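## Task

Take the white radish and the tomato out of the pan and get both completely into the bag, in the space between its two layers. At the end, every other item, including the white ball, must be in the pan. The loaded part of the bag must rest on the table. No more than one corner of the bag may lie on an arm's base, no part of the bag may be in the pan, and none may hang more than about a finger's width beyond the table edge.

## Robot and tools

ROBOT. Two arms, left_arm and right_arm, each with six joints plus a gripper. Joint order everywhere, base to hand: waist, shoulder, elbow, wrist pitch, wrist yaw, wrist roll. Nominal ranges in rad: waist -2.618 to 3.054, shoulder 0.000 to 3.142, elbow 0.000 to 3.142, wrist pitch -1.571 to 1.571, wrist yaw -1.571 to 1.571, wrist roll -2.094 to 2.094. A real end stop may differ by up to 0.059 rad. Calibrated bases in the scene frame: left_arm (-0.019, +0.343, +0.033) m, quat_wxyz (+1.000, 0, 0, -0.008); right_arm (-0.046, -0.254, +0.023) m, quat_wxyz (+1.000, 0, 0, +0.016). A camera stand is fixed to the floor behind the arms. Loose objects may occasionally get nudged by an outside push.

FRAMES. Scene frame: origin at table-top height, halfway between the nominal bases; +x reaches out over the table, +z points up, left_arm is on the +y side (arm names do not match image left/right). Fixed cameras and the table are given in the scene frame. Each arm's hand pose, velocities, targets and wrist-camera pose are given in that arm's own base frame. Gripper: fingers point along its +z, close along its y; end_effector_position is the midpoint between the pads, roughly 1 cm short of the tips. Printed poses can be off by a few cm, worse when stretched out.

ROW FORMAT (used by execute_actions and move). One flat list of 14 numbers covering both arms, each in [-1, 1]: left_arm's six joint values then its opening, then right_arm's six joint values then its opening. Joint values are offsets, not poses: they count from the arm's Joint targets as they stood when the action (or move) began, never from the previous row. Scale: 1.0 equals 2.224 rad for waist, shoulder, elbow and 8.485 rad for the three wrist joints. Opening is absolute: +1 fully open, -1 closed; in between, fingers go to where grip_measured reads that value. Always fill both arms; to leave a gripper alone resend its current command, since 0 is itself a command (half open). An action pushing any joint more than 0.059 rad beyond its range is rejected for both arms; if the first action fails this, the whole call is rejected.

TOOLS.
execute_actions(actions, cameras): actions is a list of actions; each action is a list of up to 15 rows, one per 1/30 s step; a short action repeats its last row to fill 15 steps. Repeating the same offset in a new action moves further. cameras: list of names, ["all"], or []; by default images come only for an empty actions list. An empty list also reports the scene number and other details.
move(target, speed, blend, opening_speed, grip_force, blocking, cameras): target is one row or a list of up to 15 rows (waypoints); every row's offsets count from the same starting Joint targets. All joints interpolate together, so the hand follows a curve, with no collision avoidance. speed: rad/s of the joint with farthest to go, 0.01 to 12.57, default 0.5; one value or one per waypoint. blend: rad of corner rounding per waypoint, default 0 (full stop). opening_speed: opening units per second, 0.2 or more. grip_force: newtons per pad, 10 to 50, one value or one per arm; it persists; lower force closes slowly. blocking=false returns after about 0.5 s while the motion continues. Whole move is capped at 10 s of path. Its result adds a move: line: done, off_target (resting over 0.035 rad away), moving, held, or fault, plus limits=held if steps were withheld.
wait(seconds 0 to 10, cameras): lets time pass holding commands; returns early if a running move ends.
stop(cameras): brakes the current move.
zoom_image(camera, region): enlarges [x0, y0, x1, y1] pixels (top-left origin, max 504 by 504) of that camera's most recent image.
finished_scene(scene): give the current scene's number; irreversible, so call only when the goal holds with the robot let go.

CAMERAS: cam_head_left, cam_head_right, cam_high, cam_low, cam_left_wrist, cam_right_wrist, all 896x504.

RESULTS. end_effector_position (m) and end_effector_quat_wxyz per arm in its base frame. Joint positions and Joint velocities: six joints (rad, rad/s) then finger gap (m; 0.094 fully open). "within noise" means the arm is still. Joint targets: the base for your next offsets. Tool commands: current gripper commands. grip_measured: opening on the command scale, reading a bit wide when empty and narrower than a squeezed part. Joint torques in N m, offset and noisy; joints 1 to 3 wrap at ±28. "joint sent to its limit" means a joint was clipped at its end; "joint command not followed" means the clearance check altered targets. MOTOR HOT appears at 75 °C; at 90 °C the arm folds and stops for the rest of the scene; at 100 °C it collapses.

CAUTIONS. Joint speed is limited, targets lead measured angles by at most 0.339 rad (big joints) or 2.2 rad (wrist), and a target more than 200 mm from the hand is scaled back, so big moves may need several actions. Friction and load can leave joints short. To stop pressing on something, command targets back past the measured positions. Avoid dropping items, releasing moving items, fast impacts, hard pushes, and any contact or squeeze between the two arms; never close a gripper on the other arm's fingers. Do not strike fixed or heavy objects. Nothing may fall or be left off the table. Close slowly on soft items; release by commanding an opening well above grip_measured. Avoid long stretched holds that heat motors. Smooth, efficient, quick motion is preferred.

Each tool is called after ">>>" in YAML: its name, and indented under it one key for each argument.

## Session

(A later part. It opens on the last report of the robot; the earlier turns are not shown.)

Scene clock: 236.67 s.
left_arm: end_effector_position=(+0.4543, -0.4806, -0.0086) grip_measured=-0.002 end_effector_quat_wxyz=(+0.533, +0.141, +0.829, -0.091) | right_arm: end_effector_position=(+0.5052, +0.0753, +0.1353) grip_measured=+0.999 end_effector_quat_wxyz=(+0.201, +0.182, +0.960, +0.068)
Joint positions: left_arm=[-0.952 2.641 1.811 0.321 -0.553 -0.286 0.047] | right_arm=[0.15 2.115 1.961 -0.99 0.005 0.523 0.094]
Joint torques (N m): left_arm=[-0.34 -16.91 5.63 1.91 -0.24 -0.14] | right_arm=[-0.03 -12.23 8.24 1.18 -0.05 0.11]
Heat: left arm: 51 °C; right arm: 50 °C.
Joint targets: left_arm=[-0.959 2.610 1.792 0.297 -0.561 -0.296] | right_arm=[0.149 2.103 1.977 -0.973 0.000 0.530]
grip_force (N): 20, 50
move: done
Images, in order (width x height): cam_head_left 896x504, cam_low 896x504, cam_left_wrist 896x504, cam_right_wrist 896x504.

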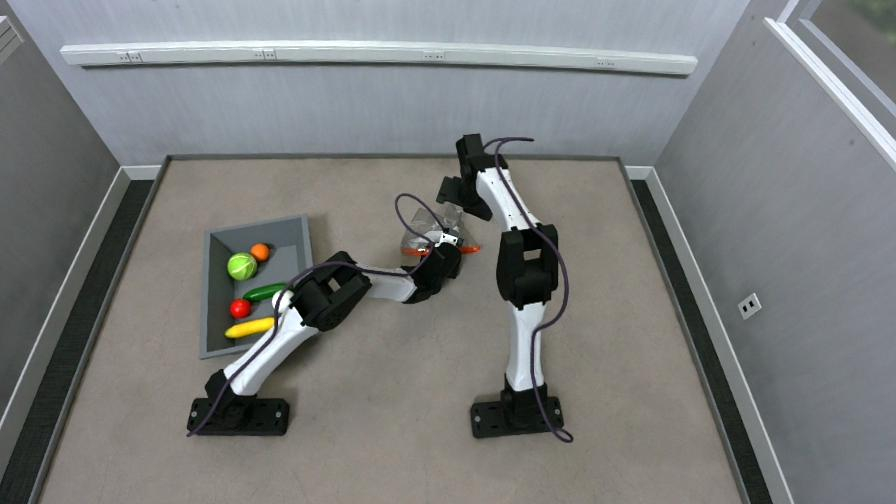

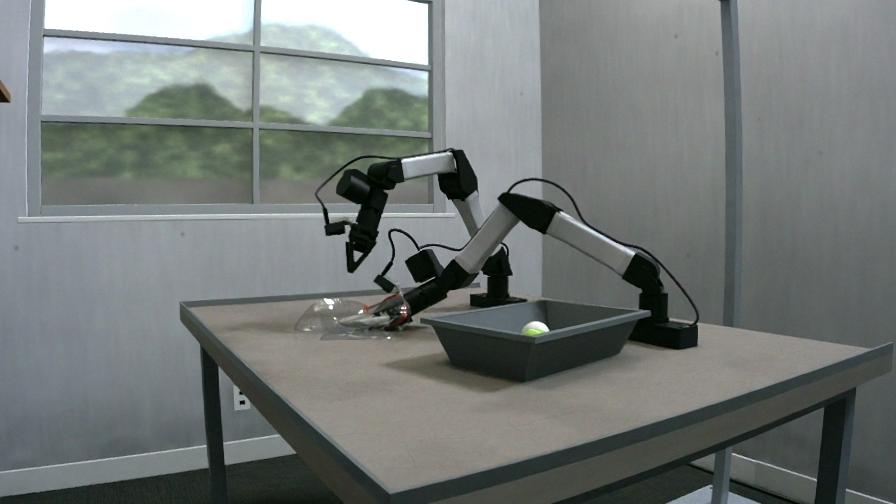

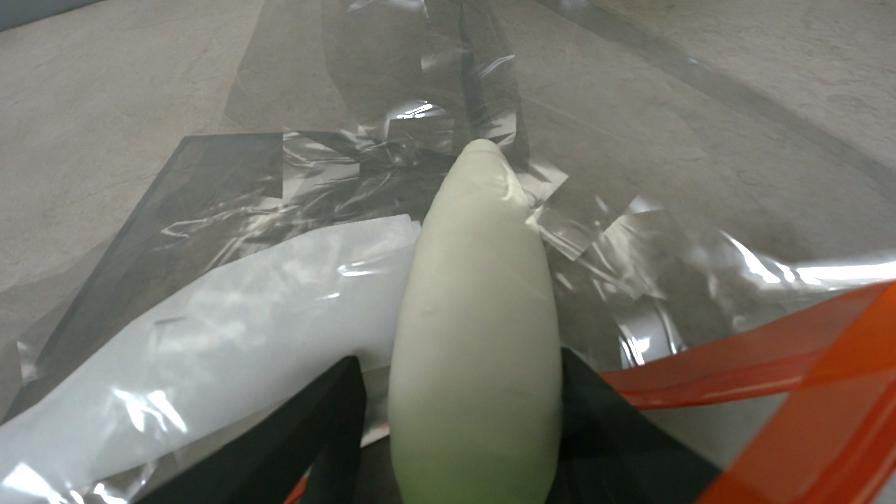

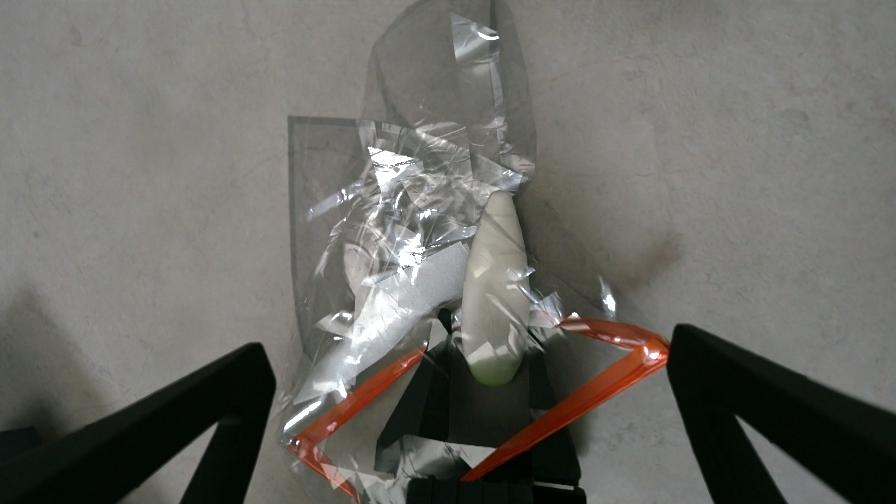

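>>> move:
  target:
    - [0,0,0,0,0,0,0,0,0.169,0.0712,-0.0109,0,0,1]
    - [0,0,0,0,0,0,0,0,0.169,0.0712,-0.0109,0,0,-0.5]
  speed: 0.35
  opening_speed: 0.6
  cameras: ["cam_left_wrist","cam_right_wrist","cam_low"]

>>> zoom_image:
  camera: "cam_low"
  region: [260, 200, 480, 350]

Scene clock: 254.03 s.
left_arm: end_effector_position=(+0.4538, -0.4811, -0.0086) grip_measured=-0.002 end_effector_quat_wxyz=(+0.533, +0.141, +0.829, -0.091) | right_arm: end_effector_position=(+0.5086, +0.0771, +0.0039) grip_measured=-0.422 end_effector_quat_wxyz=(+0.072, +0.186, +0.980, +0.026)
Joint positions: left_arm=[-0.953 2.641 1.811 0.321 -0.553 -0.286 0.047] | right_arm=[0.15 2.467 2.11 -1.061 -0.002 0.526 0.027]
Joint torques (N m): left_arm=[-0.27 -16.9 5.6 1.9 -0.24 -0.14] | right_arm=[-0.01 -11.97 8.68 0.49 0.01 0.09]
Heat: left arm: 55 °C; right arm: 52 °C.
Joint targets: left_arm=[-0.960 2.610 1.792 0.297 -0.561 -0.296] | right_arm=[0.149 2.479 2.135 -1.066 -0.001 0.530]
grip_force (N): 20, 50
move: done
Images, in order (width x height): cam_low 896x504, cam_left_wrist 896x504, cam_right_wrist 896x504.

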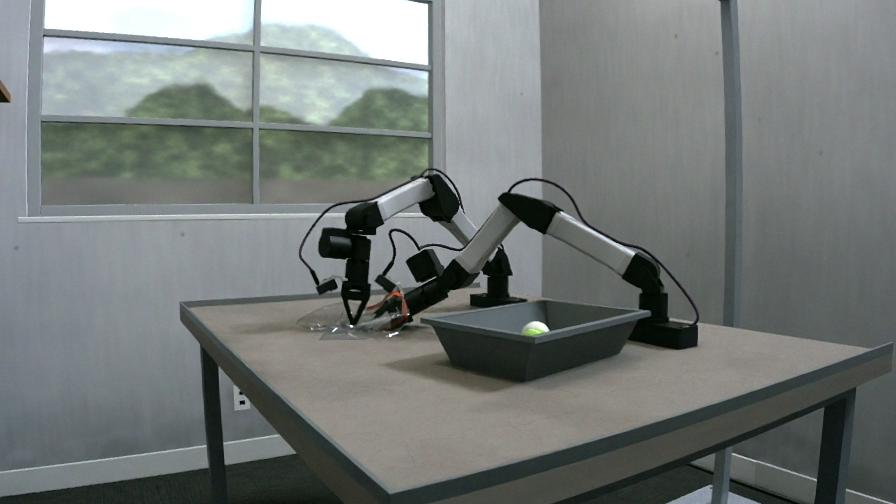

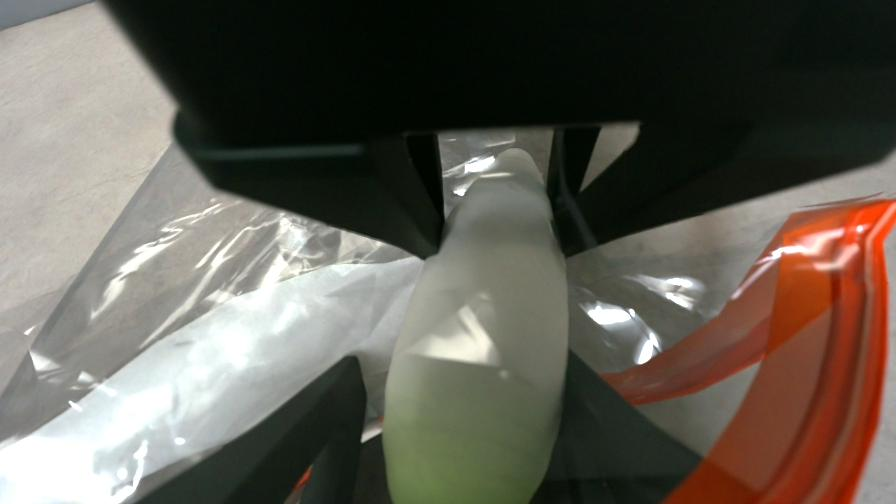

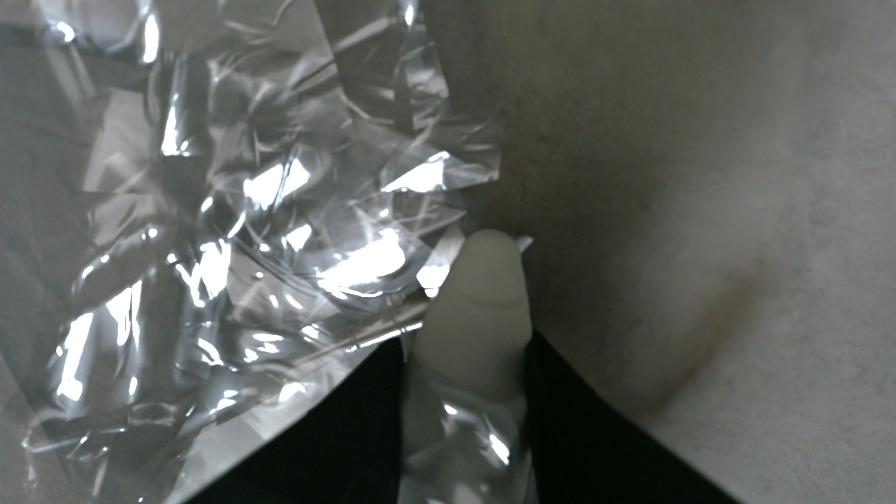

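Scaled by 2.291 from the camera's 896x504 image, which has a finer 1280x720 frame.

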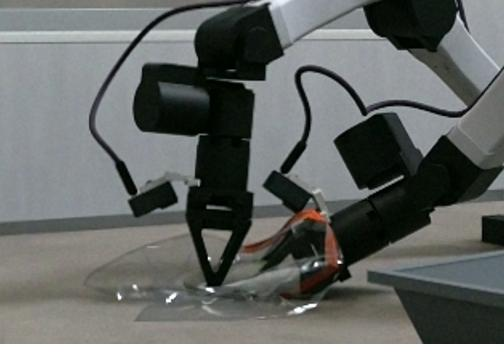

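>>> move:
  target:
    - [-0.0229,-0.0802,-0.1219,0.0092,-0.0051,-0.0034,0,0,0,0,0,0,0,-0.5]
    - [-0.0531,-0.1547,-0.2037,0.008,-0.0121,-0.0088,0,0,0,0,0,0,0,-0.5]
  speed: 0.3
  blend: 0.05
  cameras: ["cam_left_wrist","cam_right_wrist","cam_low"]

>>> zoom_image:
  camera: "cam_low"
  region: [260, 200, 480, 350]

Scene clock: 256.67 s.
left_arm: end_effector_position=(+0.3614, -0.4471, +0.0294) grip_measured=-0.002 end_effector_quat_wxyz=(+0.523, +0.152, +0.834, -0.084) | right_arm: end_effector_position=(+0.5077, +0.0775, +0.0038) grip_measured=-0.429 end_effector_quat_wxyz=(+0.069, +0.186, +0.980, +0.027)
Joint positions: left_arm=[-1.075 2.3 1.352 0.366 -0.648 -0.357 0.047] | right_arm=[0.15 2.467 2.11 -1.064 -0.005 0.526 0.027]
Joint torques (N m): left_arm=[-0.02 -14.78 5.57 2.08 -0.35 -0.19] | right_arm=[0.01 -11.97 8.68 0.52 0.05 0.09]
Heat: left arm: 56 °C; right arm: 52 °C.
Joint targets: left_arm=[-1.078 2.265 1.339 0.365 -0.664 -0.370] | right_arm=[0.149 2.479 2.135 -1.066 0.000 0.530]
grip_force (N): 20, 50
move: done
Images, in order (width x height): cam_low 896x504, cam_left_wrist 896x504, cam_right_wrist 896x504.

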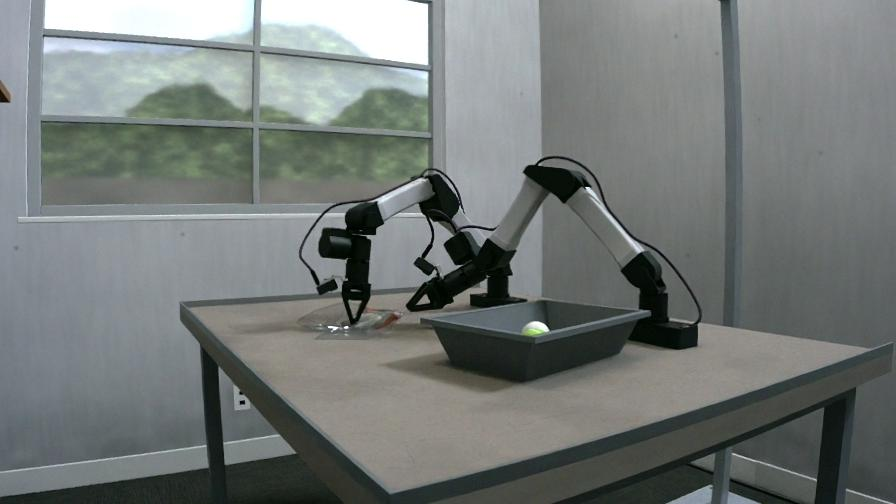

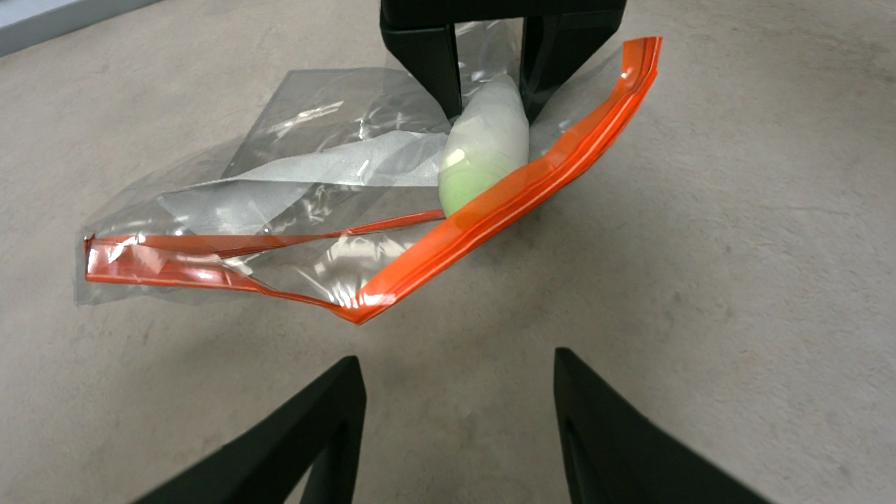

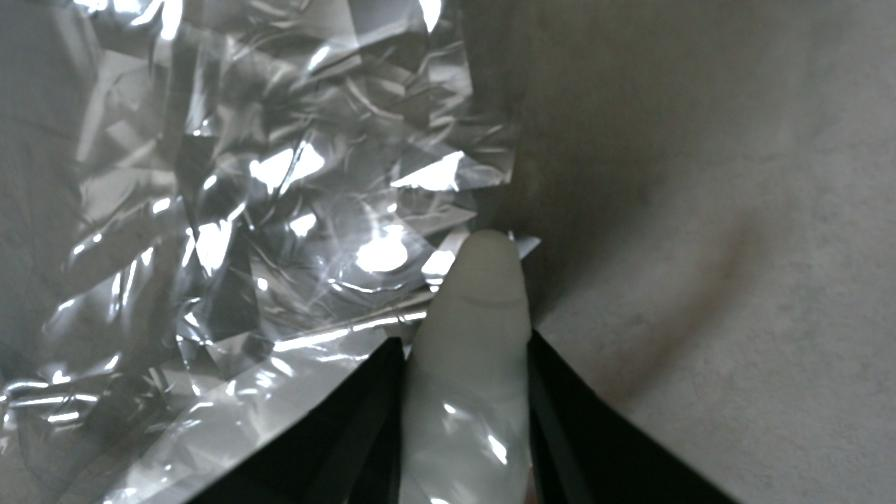

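Scaled by 2.291 from the camera's 896x504 image, which has a finer 1280x720 frame.

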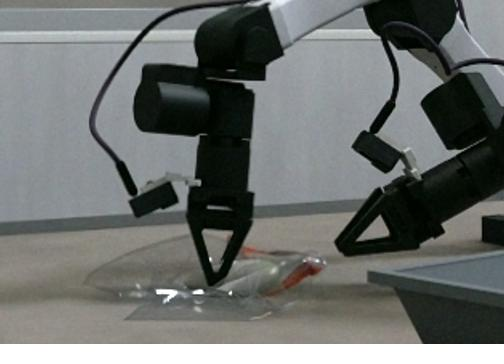

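>>> move:
  target:
    - [0,0,0,0,0,0,0,0,0,0,0,0,0,0.3]
    - [0.1025,-0.299,0.0274,-0.1844,0.0783,0.0436,0,0,-0.1691,-0.071,0.0109,0,0,0.3]
    - [0.5252,-0.3949,-0.0058,-0.221,0.0783,0.0436,0.9,0,-0.1691,-0.071,0.0109,0,0,0.3]
  speed: [0.5,0.8,1.2]
  blend: [0,0.1,0]
  cameras: ["cam_left_wrist","cam_right_wrist","cam_low","cam_head_left"]

>>> zoom_image:
  camera: "cam_low"
  region: [260, 200, 480, 350]

>>> zoom_image:
  camera: "cam_head_left"
  region: [380, 160, 520, 300]

Scene clock: 262.67 s.
left_arm: end_effector_position=(+0.2250, +0.0217, +0.1702) grip_measured=+0.898 end_effector_quat_wxyz=(+0.005, -0.049, +0.999, +0.007) | right_arm: end_effector_position=(+0.5105, +0.0779, +0.1231) grip_measured=+0.299 end_effector_quat_wxyz=(+0.191, +0.183, +0.962, +0.070)
Joint positions: left_arm=[0.086 1.401 1.338 -1.498 -0.013 -0.012 0.089] | right_arm=[0.15 2.157 1.984 -0.989 -0.005 0.526 0.061]
Joint torques (N m): left_arm=[0.58 -5.57 5.72 0.3 0.12 0.07] | right_arm=[0.01 -16.2 6.06 1.14 0.05 0.08]
Heat: left arm: 55 °C; right arm: 55 °C.
Joint targets: left_arm=[0.091 1.387 1.326 -1.510 0.000 0.000] | right_arm=[0.149 2.103 1.978 -0.973 0.000 0.530]
grip_force (N): 20, 50
move: off_target (right_arm); right_arm: the shoulder is farthest, 0.054 rad from its target
Images, in order (width x height): cam_head_left 896x504, cam_low 896x504, cam_left_wrist 896x504, cam_right_wrist 896x504.

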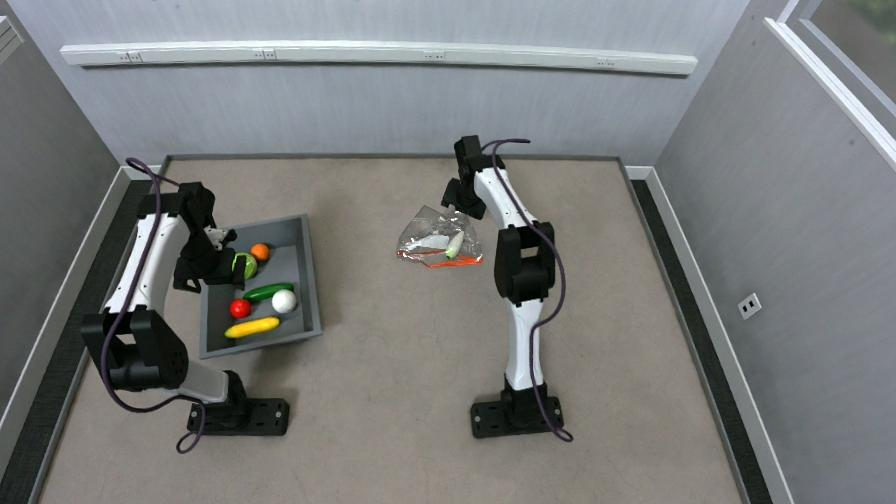

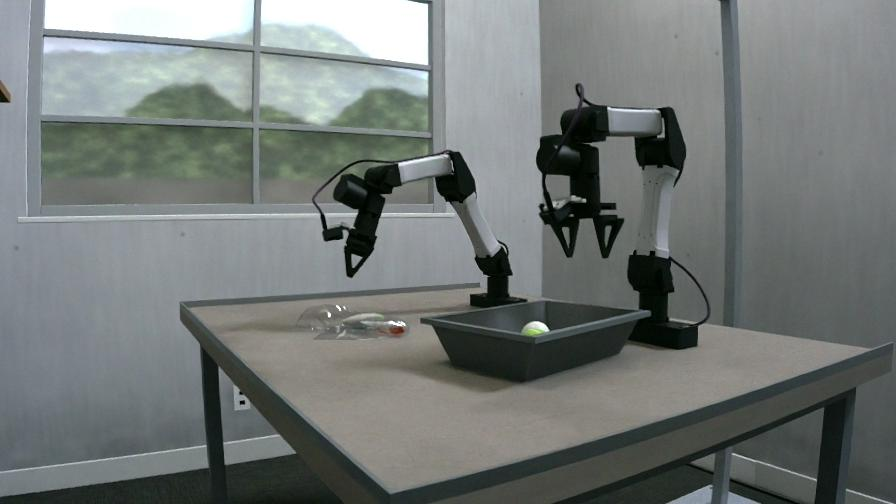

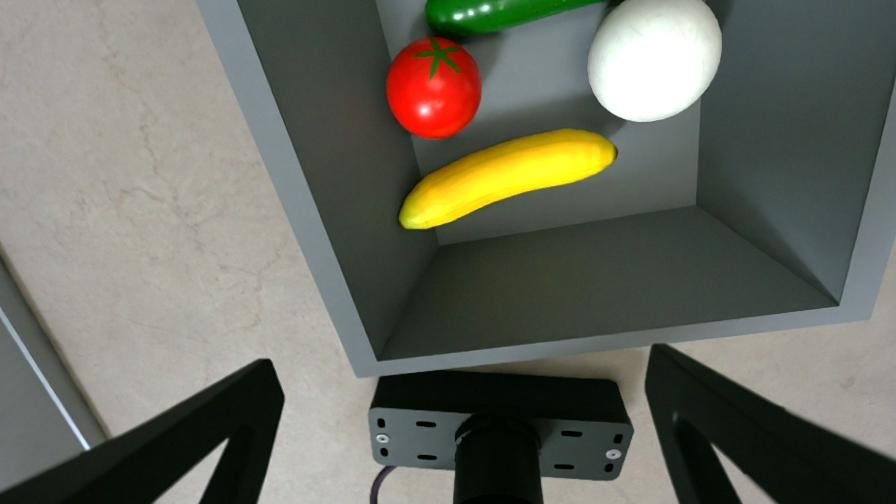

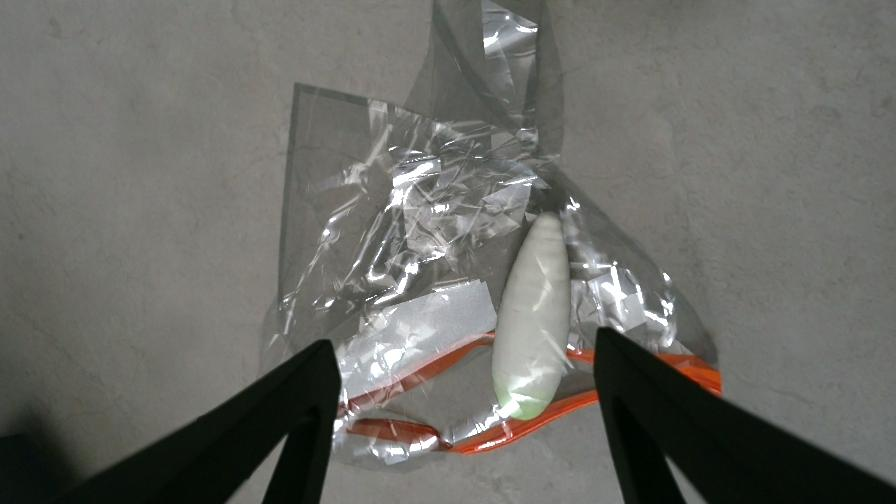

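Scaled by 2.291 from the camera's 896x504 image, which has a finer 1280x720 frame.

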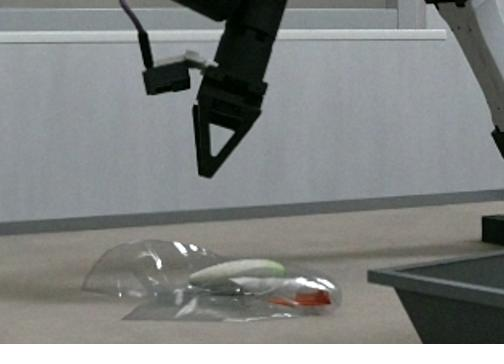

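Scaled by 3.600 from the camera's 896x504 image, which has a finer 1280x720 frame.

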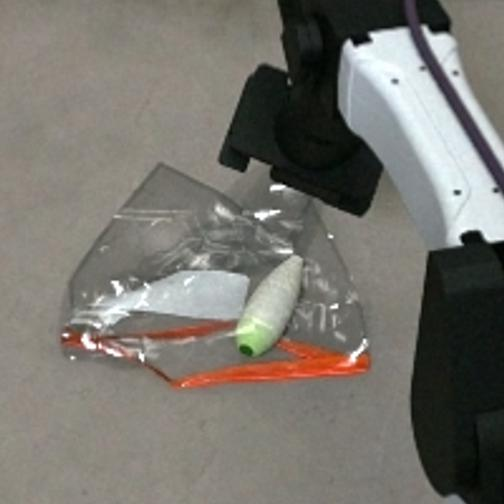

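>>> move:
  target: [0.049,0.0876,-0.0636,0.0396,0,0.0483,0.3,0.0567,0.1201,0.1221,-0.0563,0,0.1438,0.08]
  speed: 0.9
  cameras: ["cam_left_wrist","cam_right_wrist"]

>>> zoom_image:
  camera: "cam_head_left"
  region: [380, 160, 520, 300]

Scene clock: 268.07 s.
left_arm: end_effector_position=(+0.2671, +0.0545, +0.0958) grip_measured=+0.302 end_effector_quat_wxyz=(+0.004, +0.102, +0.995, +0.008) | right_arm: end_effector_position=(+0.4390, +0.1235, +0.0802) grip_measured=+0.081 end_effector_quat_wxyz=(-0.003, +0.671, +0.742, +0.000)
Joint positions: left_arm=[0.193 1.569 1.195 -1.184 -0.013 0.397 0.061] | right_arm=[0.272 2.353 2.223 -1.444 -0.005 1.743 0.051]
Joint torques (N m): left_arm=[0.72 -5.08 5.89 0.54 0.15 0.08] | right_arm=[0.34 -10.59 8.39 0.11 0.07 0.11]
Heat: left arm: 51 °C; right arm: 55 °C.
Joint targets: left_arm=[0.200 1.582 1.184 -1.174 0.000 0.409] | right_arm=[0.275 2.370 2.249 -1.451 0.000 1.751]
grip_force (N): 20, 50
move: done
Images, in order (width x height): cam_left_wrist 896x504, cam_right_wrist 896x504.

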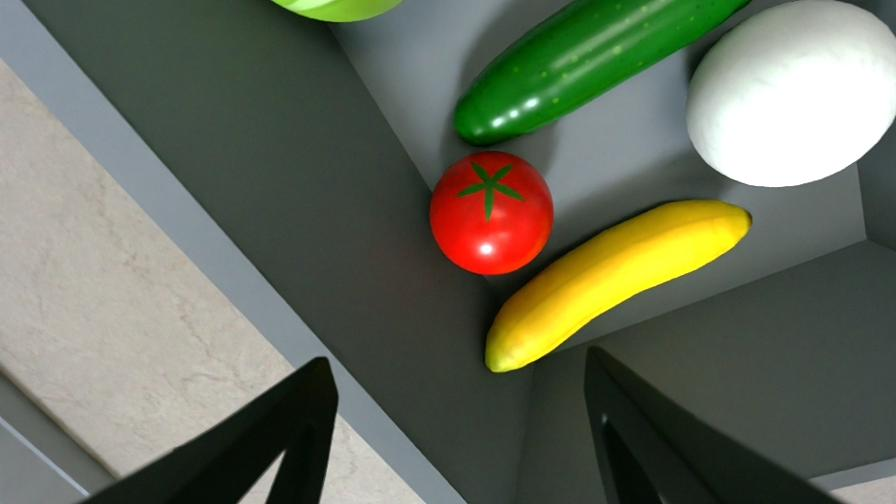

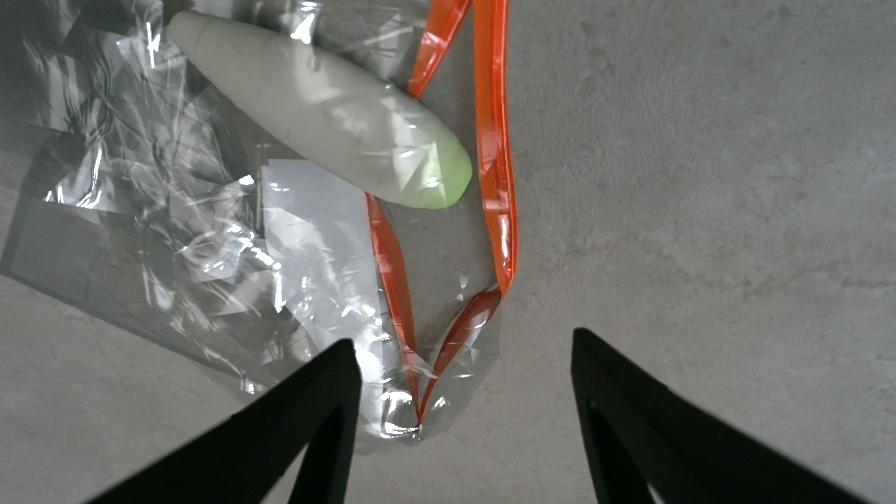

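This scene's latest camera images include none from cam_head_left. They are from: cam_left_wrist, cam_right_wrist. cam_head_left's image comes with the result of a call that names it in "cameras".

>>> move:
  target:
    - [0,0,0,0,0,0.0614,0.15,0.0153,-0.0376,-0.1349,0.0256,0,0.0039,-0.2]
    - [0,0.0607,-0.1181,0.0464,0,0.0614,0.15,0.0153,-0.0187,-0.1964,0.0467,0,0.0039,-0.2]
  speed: [0.8,0.3]
  cameras: ["cam_left_wrist","cam_right_wrist","cam_head_left"]

>>> zoom_image:
  camera: "cam_head_left"
  region: [180, 200, 340, 370]

Scene clock: 273.30 s.
left_arm: end_effector_position=(+0.2696, +0.0539, +0.0005) grip_measured=+0.151 end_effector_quat_wxyz=(+0.003, +0.355, +0.935, +0.006) | right_arm: end_effector_position=(+0.4170, +0.1323, -0.0082) grip_measured=-0.199 end_effector_quat_wxyz=(-0.011, +0.671, +0.741, -0.013)
Joint positions: left_arm=[0.193 1.7 0.933 -0.793 -0.007 0.92 0.054] | right_arm=[0.305 2.333 1.833 -1.105 -0.005 1.777 0.038]
Joint torques (N m): left_arm=[0.76 -5.24 4.97 0.52 0.12 0.05] | right_arm=[0.46 -12.1 3.75 0.62 0.07 0.12]
Heat: left arm: 49 °C; right arm: 55 °C.
Joint targets: left_arm=[0.200 1.717 0.922 -0.781 0.001 0.930] | right_arm=[0.309 2.328 1.812 -1.055 0.000 1.784]
grip_force (N): 20, 50
move: off_target (right_arm); right_arm: the wrist pitch is farthest, 0.050 rad from its target
Images, in order (width x height): cam_head_left 896x504, cam_left_wrist 896x504, cam_right_wrist 896x504.

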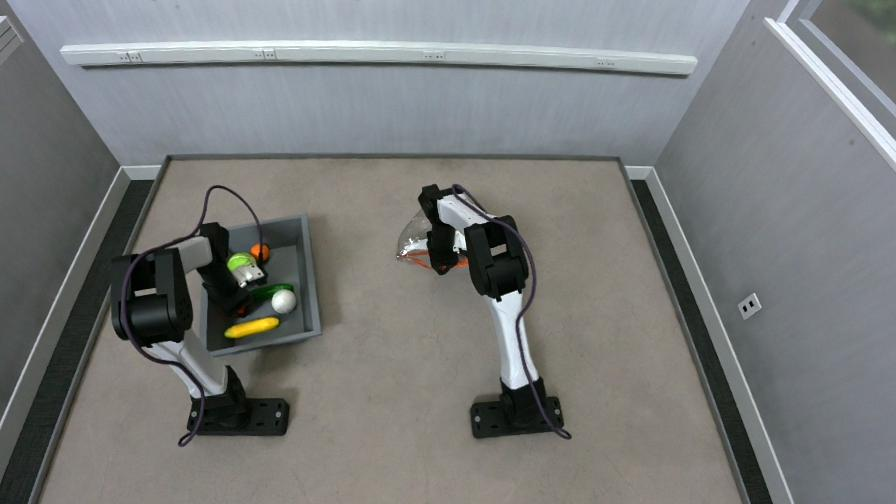

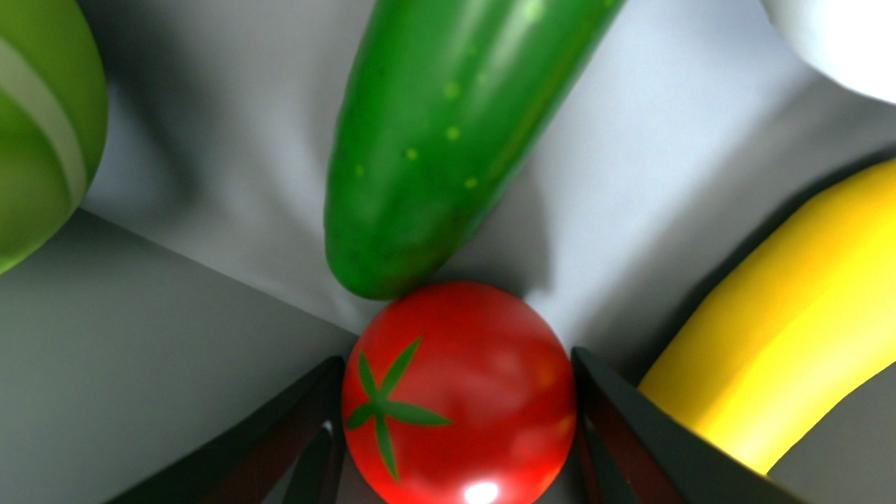

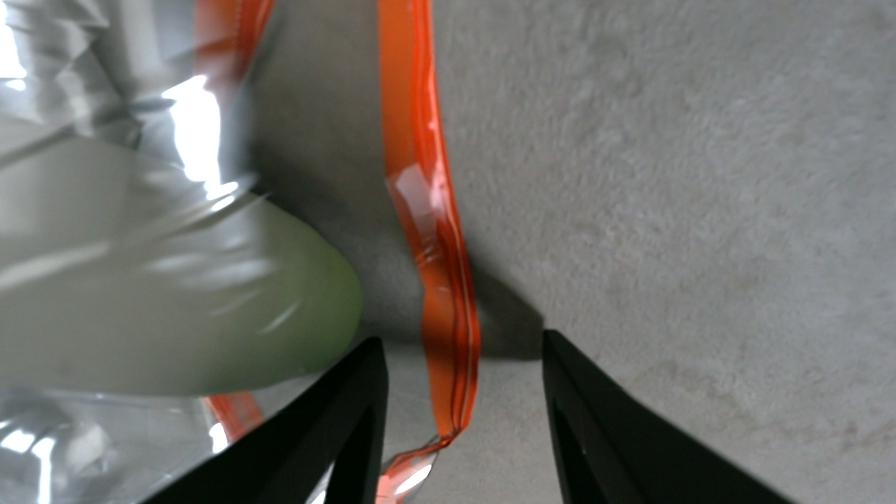

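Scaled by 2.965 from the camera's 896x504 image, which has a finer 1280x720 frame.

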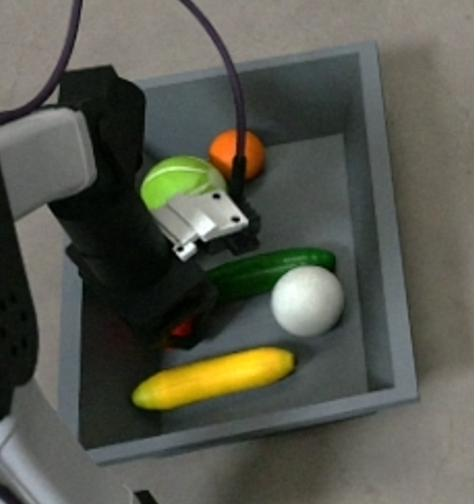

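>>> move:
  target:
    - [0,0,0,0,0,0,-0.25,0,0,0,0,0,0,-1]
    - [-0.0692,0.0957,-0.0391,0,0,0,-0.25,0,-0.032,0.0616,-0.021,0,0,-1]
    - [-0.0764,0.241,-0.0791,0,0,0,-0.25,0,-0.032,0.0616,-0.021,0,0,-1]
  speed: [0.5,0.4,0.7]
  blend: [0,0.06,0]
  opening_speed: 0.6
  cameras: ["cam_left_wrist","cam_right_wrist","cam_low"]

>>> zoom_image:
  camera: "cam_low"
  region: [260, 200, 480, 350]

Scene clock: 277.00 s.
left_arm: end_effector_position=(+0.2645, +0.0324, -0.0264) grip_measured=-0.048 end_effector_quat_wxyz=(-0.075, +0.428, +0.900, +0.029) | right_arm: end_effector_position=(+0.4177, +0.1323, +0.0244) grip_measured=-0.990 end_effector_quat_wxyz=(-0.012, +0.671, +0.741, -0.015)
Joint positions: left_arm=[0.043 1.833 0.959 -0.802 -0.121 0.923 0.045] | right_arm=[0.305 2.311 1.926 -1.225 -0.005 1.777 0]
Joint torques (N m): left_arm=[-0.77 19.22 -15.17 0.44 1.16 0.03] | right_arm=[0.46 -16.35 8.03 0.05 0.06 0.12]
Heat: left arm: 47 °C; right arm: 57 °C.
Joint targets: left_arm=[0.030 2.172 0.746 -0.781 0.000 0.930] | right_arm=[0.309 2.257 1.950 -1.233 -0.001 1.784]
grip_force (N): 20, 50
move: off_target (left_arm, right_arm); left_arm: the shoulder is farthest, 0.420 rad from its target; right_arm: the shoulder is farthest, 0.054 rad from its target
Images, in order (width x height): cam_low 896x504, cam_left_wrist 896x504, cam_right_wrist 896x504.

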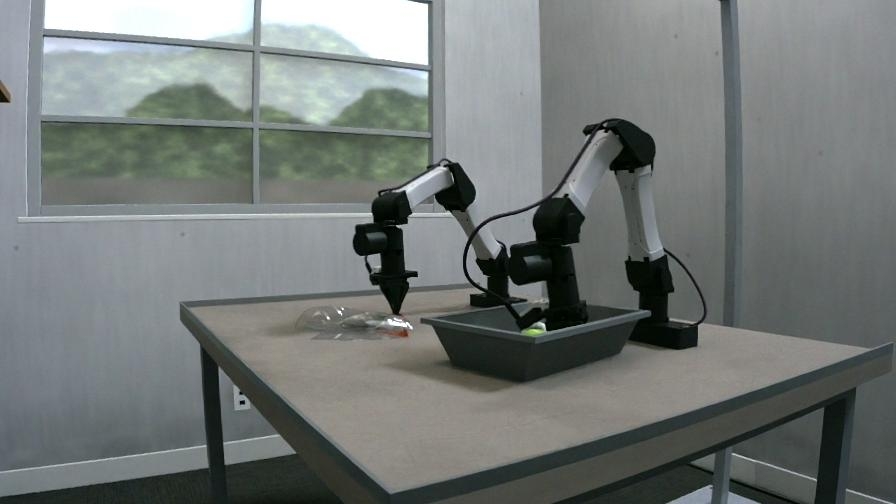

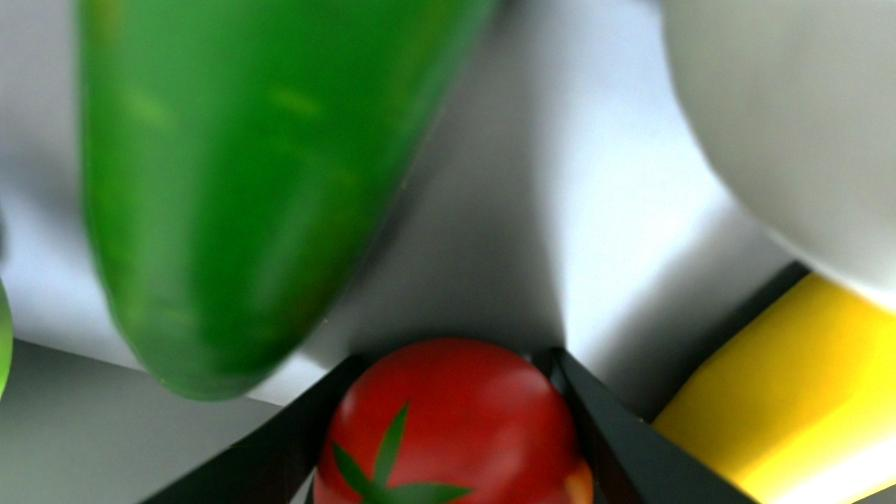

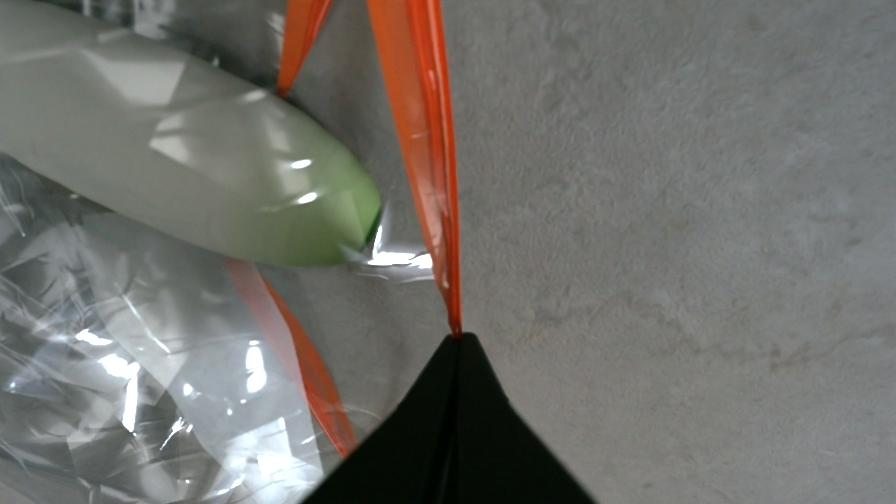

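Scaled by 2.291 from the camera's 896x504 image, which has a finer 1280x720 frame.

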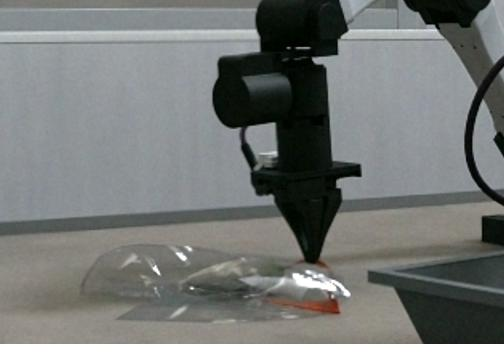

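>>> move:
  target:
    - [0.0045,-0.2738,0.1749,-0.0391,0,0,-0.25,0,0,0,0,0,0,-1]
    - [0.0045,-0.281,0.3201,-0.0791,0,0,-0.25,0,0,0,0,0,0,-1]
  speed: [0.5,0.7]
  blend: [0.06,0]
  cameras: ["cam_left_wrist","cam_head_left","cam_low"]

>>> zoom_image:
  camera: "cam_head_left"
  region: [180, 200, 340, 370]

Scene clock: 279.80 s.
left_arm: end_effector_position=(+0.2705, +0.0142, +0.1603) grip_measured=-0.050 end_effector_quat_wxyz=(+0.003, +0.426, +0.905, +0.010) | right_arm: end_effector_position=(+0.4176, +0.1323, +0.0244) grip_measured=-0.990 end_effector_quat_wxyz=(-0.012, +0.671, +0.741, -0.016)
Joint positions: left_arm=[0.043 1.56 1.442 -1.439 -0.015 0.923 0.045] | right_arm=[0.305 2.311 1.926 -1.225 -0.005 1.777 0]
Joint torques (N m): left_arm=[-0.02 -6.97 8.46 0.26 0.2 0.03] | right_arm=[0.44 -16.39 8.03 0.03 0.05 0.12]
Heat: left arm: 47 °C; right arm: 58 °C.
Joint targets: left_arm=[0.040 1.547 1.458 -1.452 0.001 0.930] | right_arm=[0.309 2.257 1.950 -1.233 -0.001 1.784]
grip_force (N): 20, 50
move: off_target (right_arm); right_arm: the shoulder is farthest, 0.054 rad from its target
Images, in order (width x height): cam_head_left 896x504, cam_low 896x504, cam_left_wrist 896x504.

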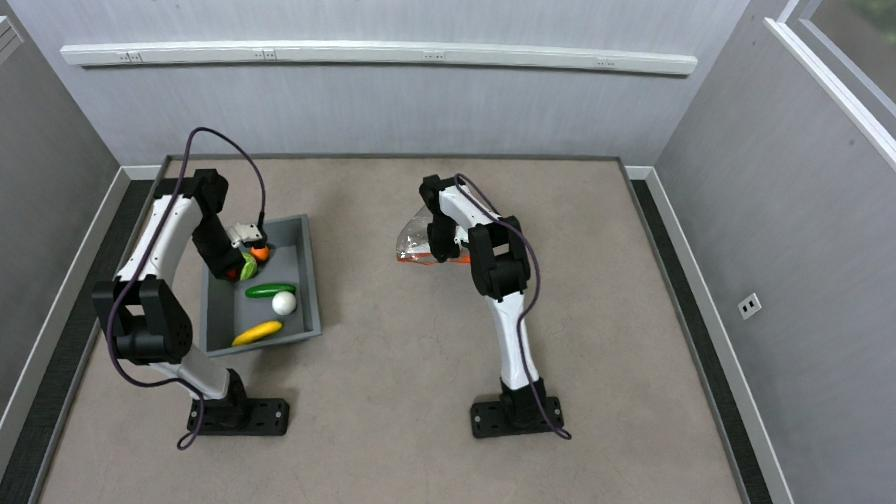

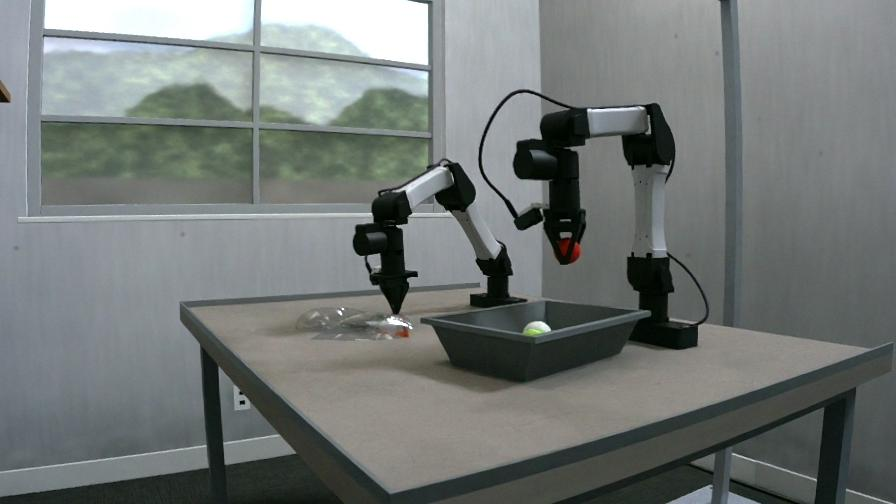

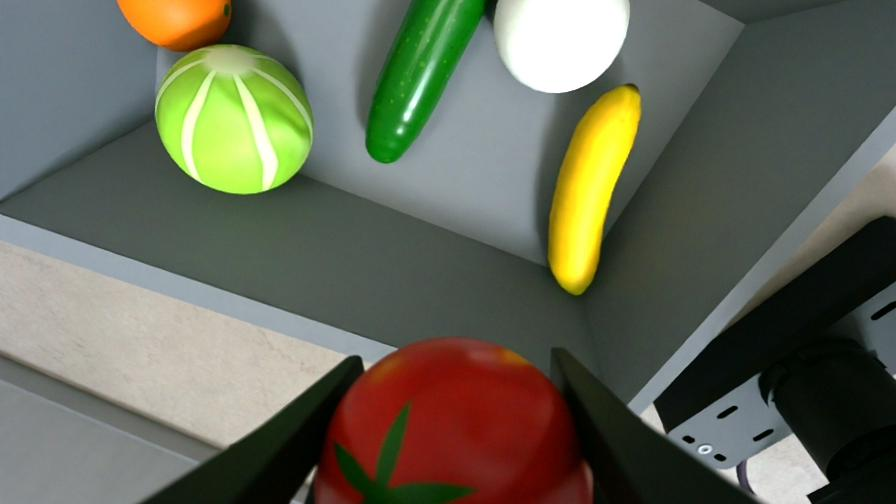

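Scaled by 2.965 from the camera's 896x504 image, which has a finer 1280x720 frame.

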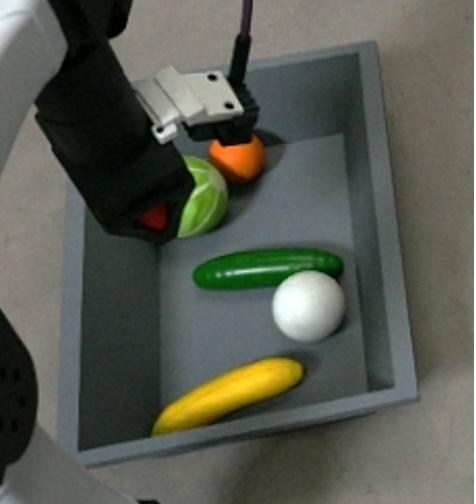

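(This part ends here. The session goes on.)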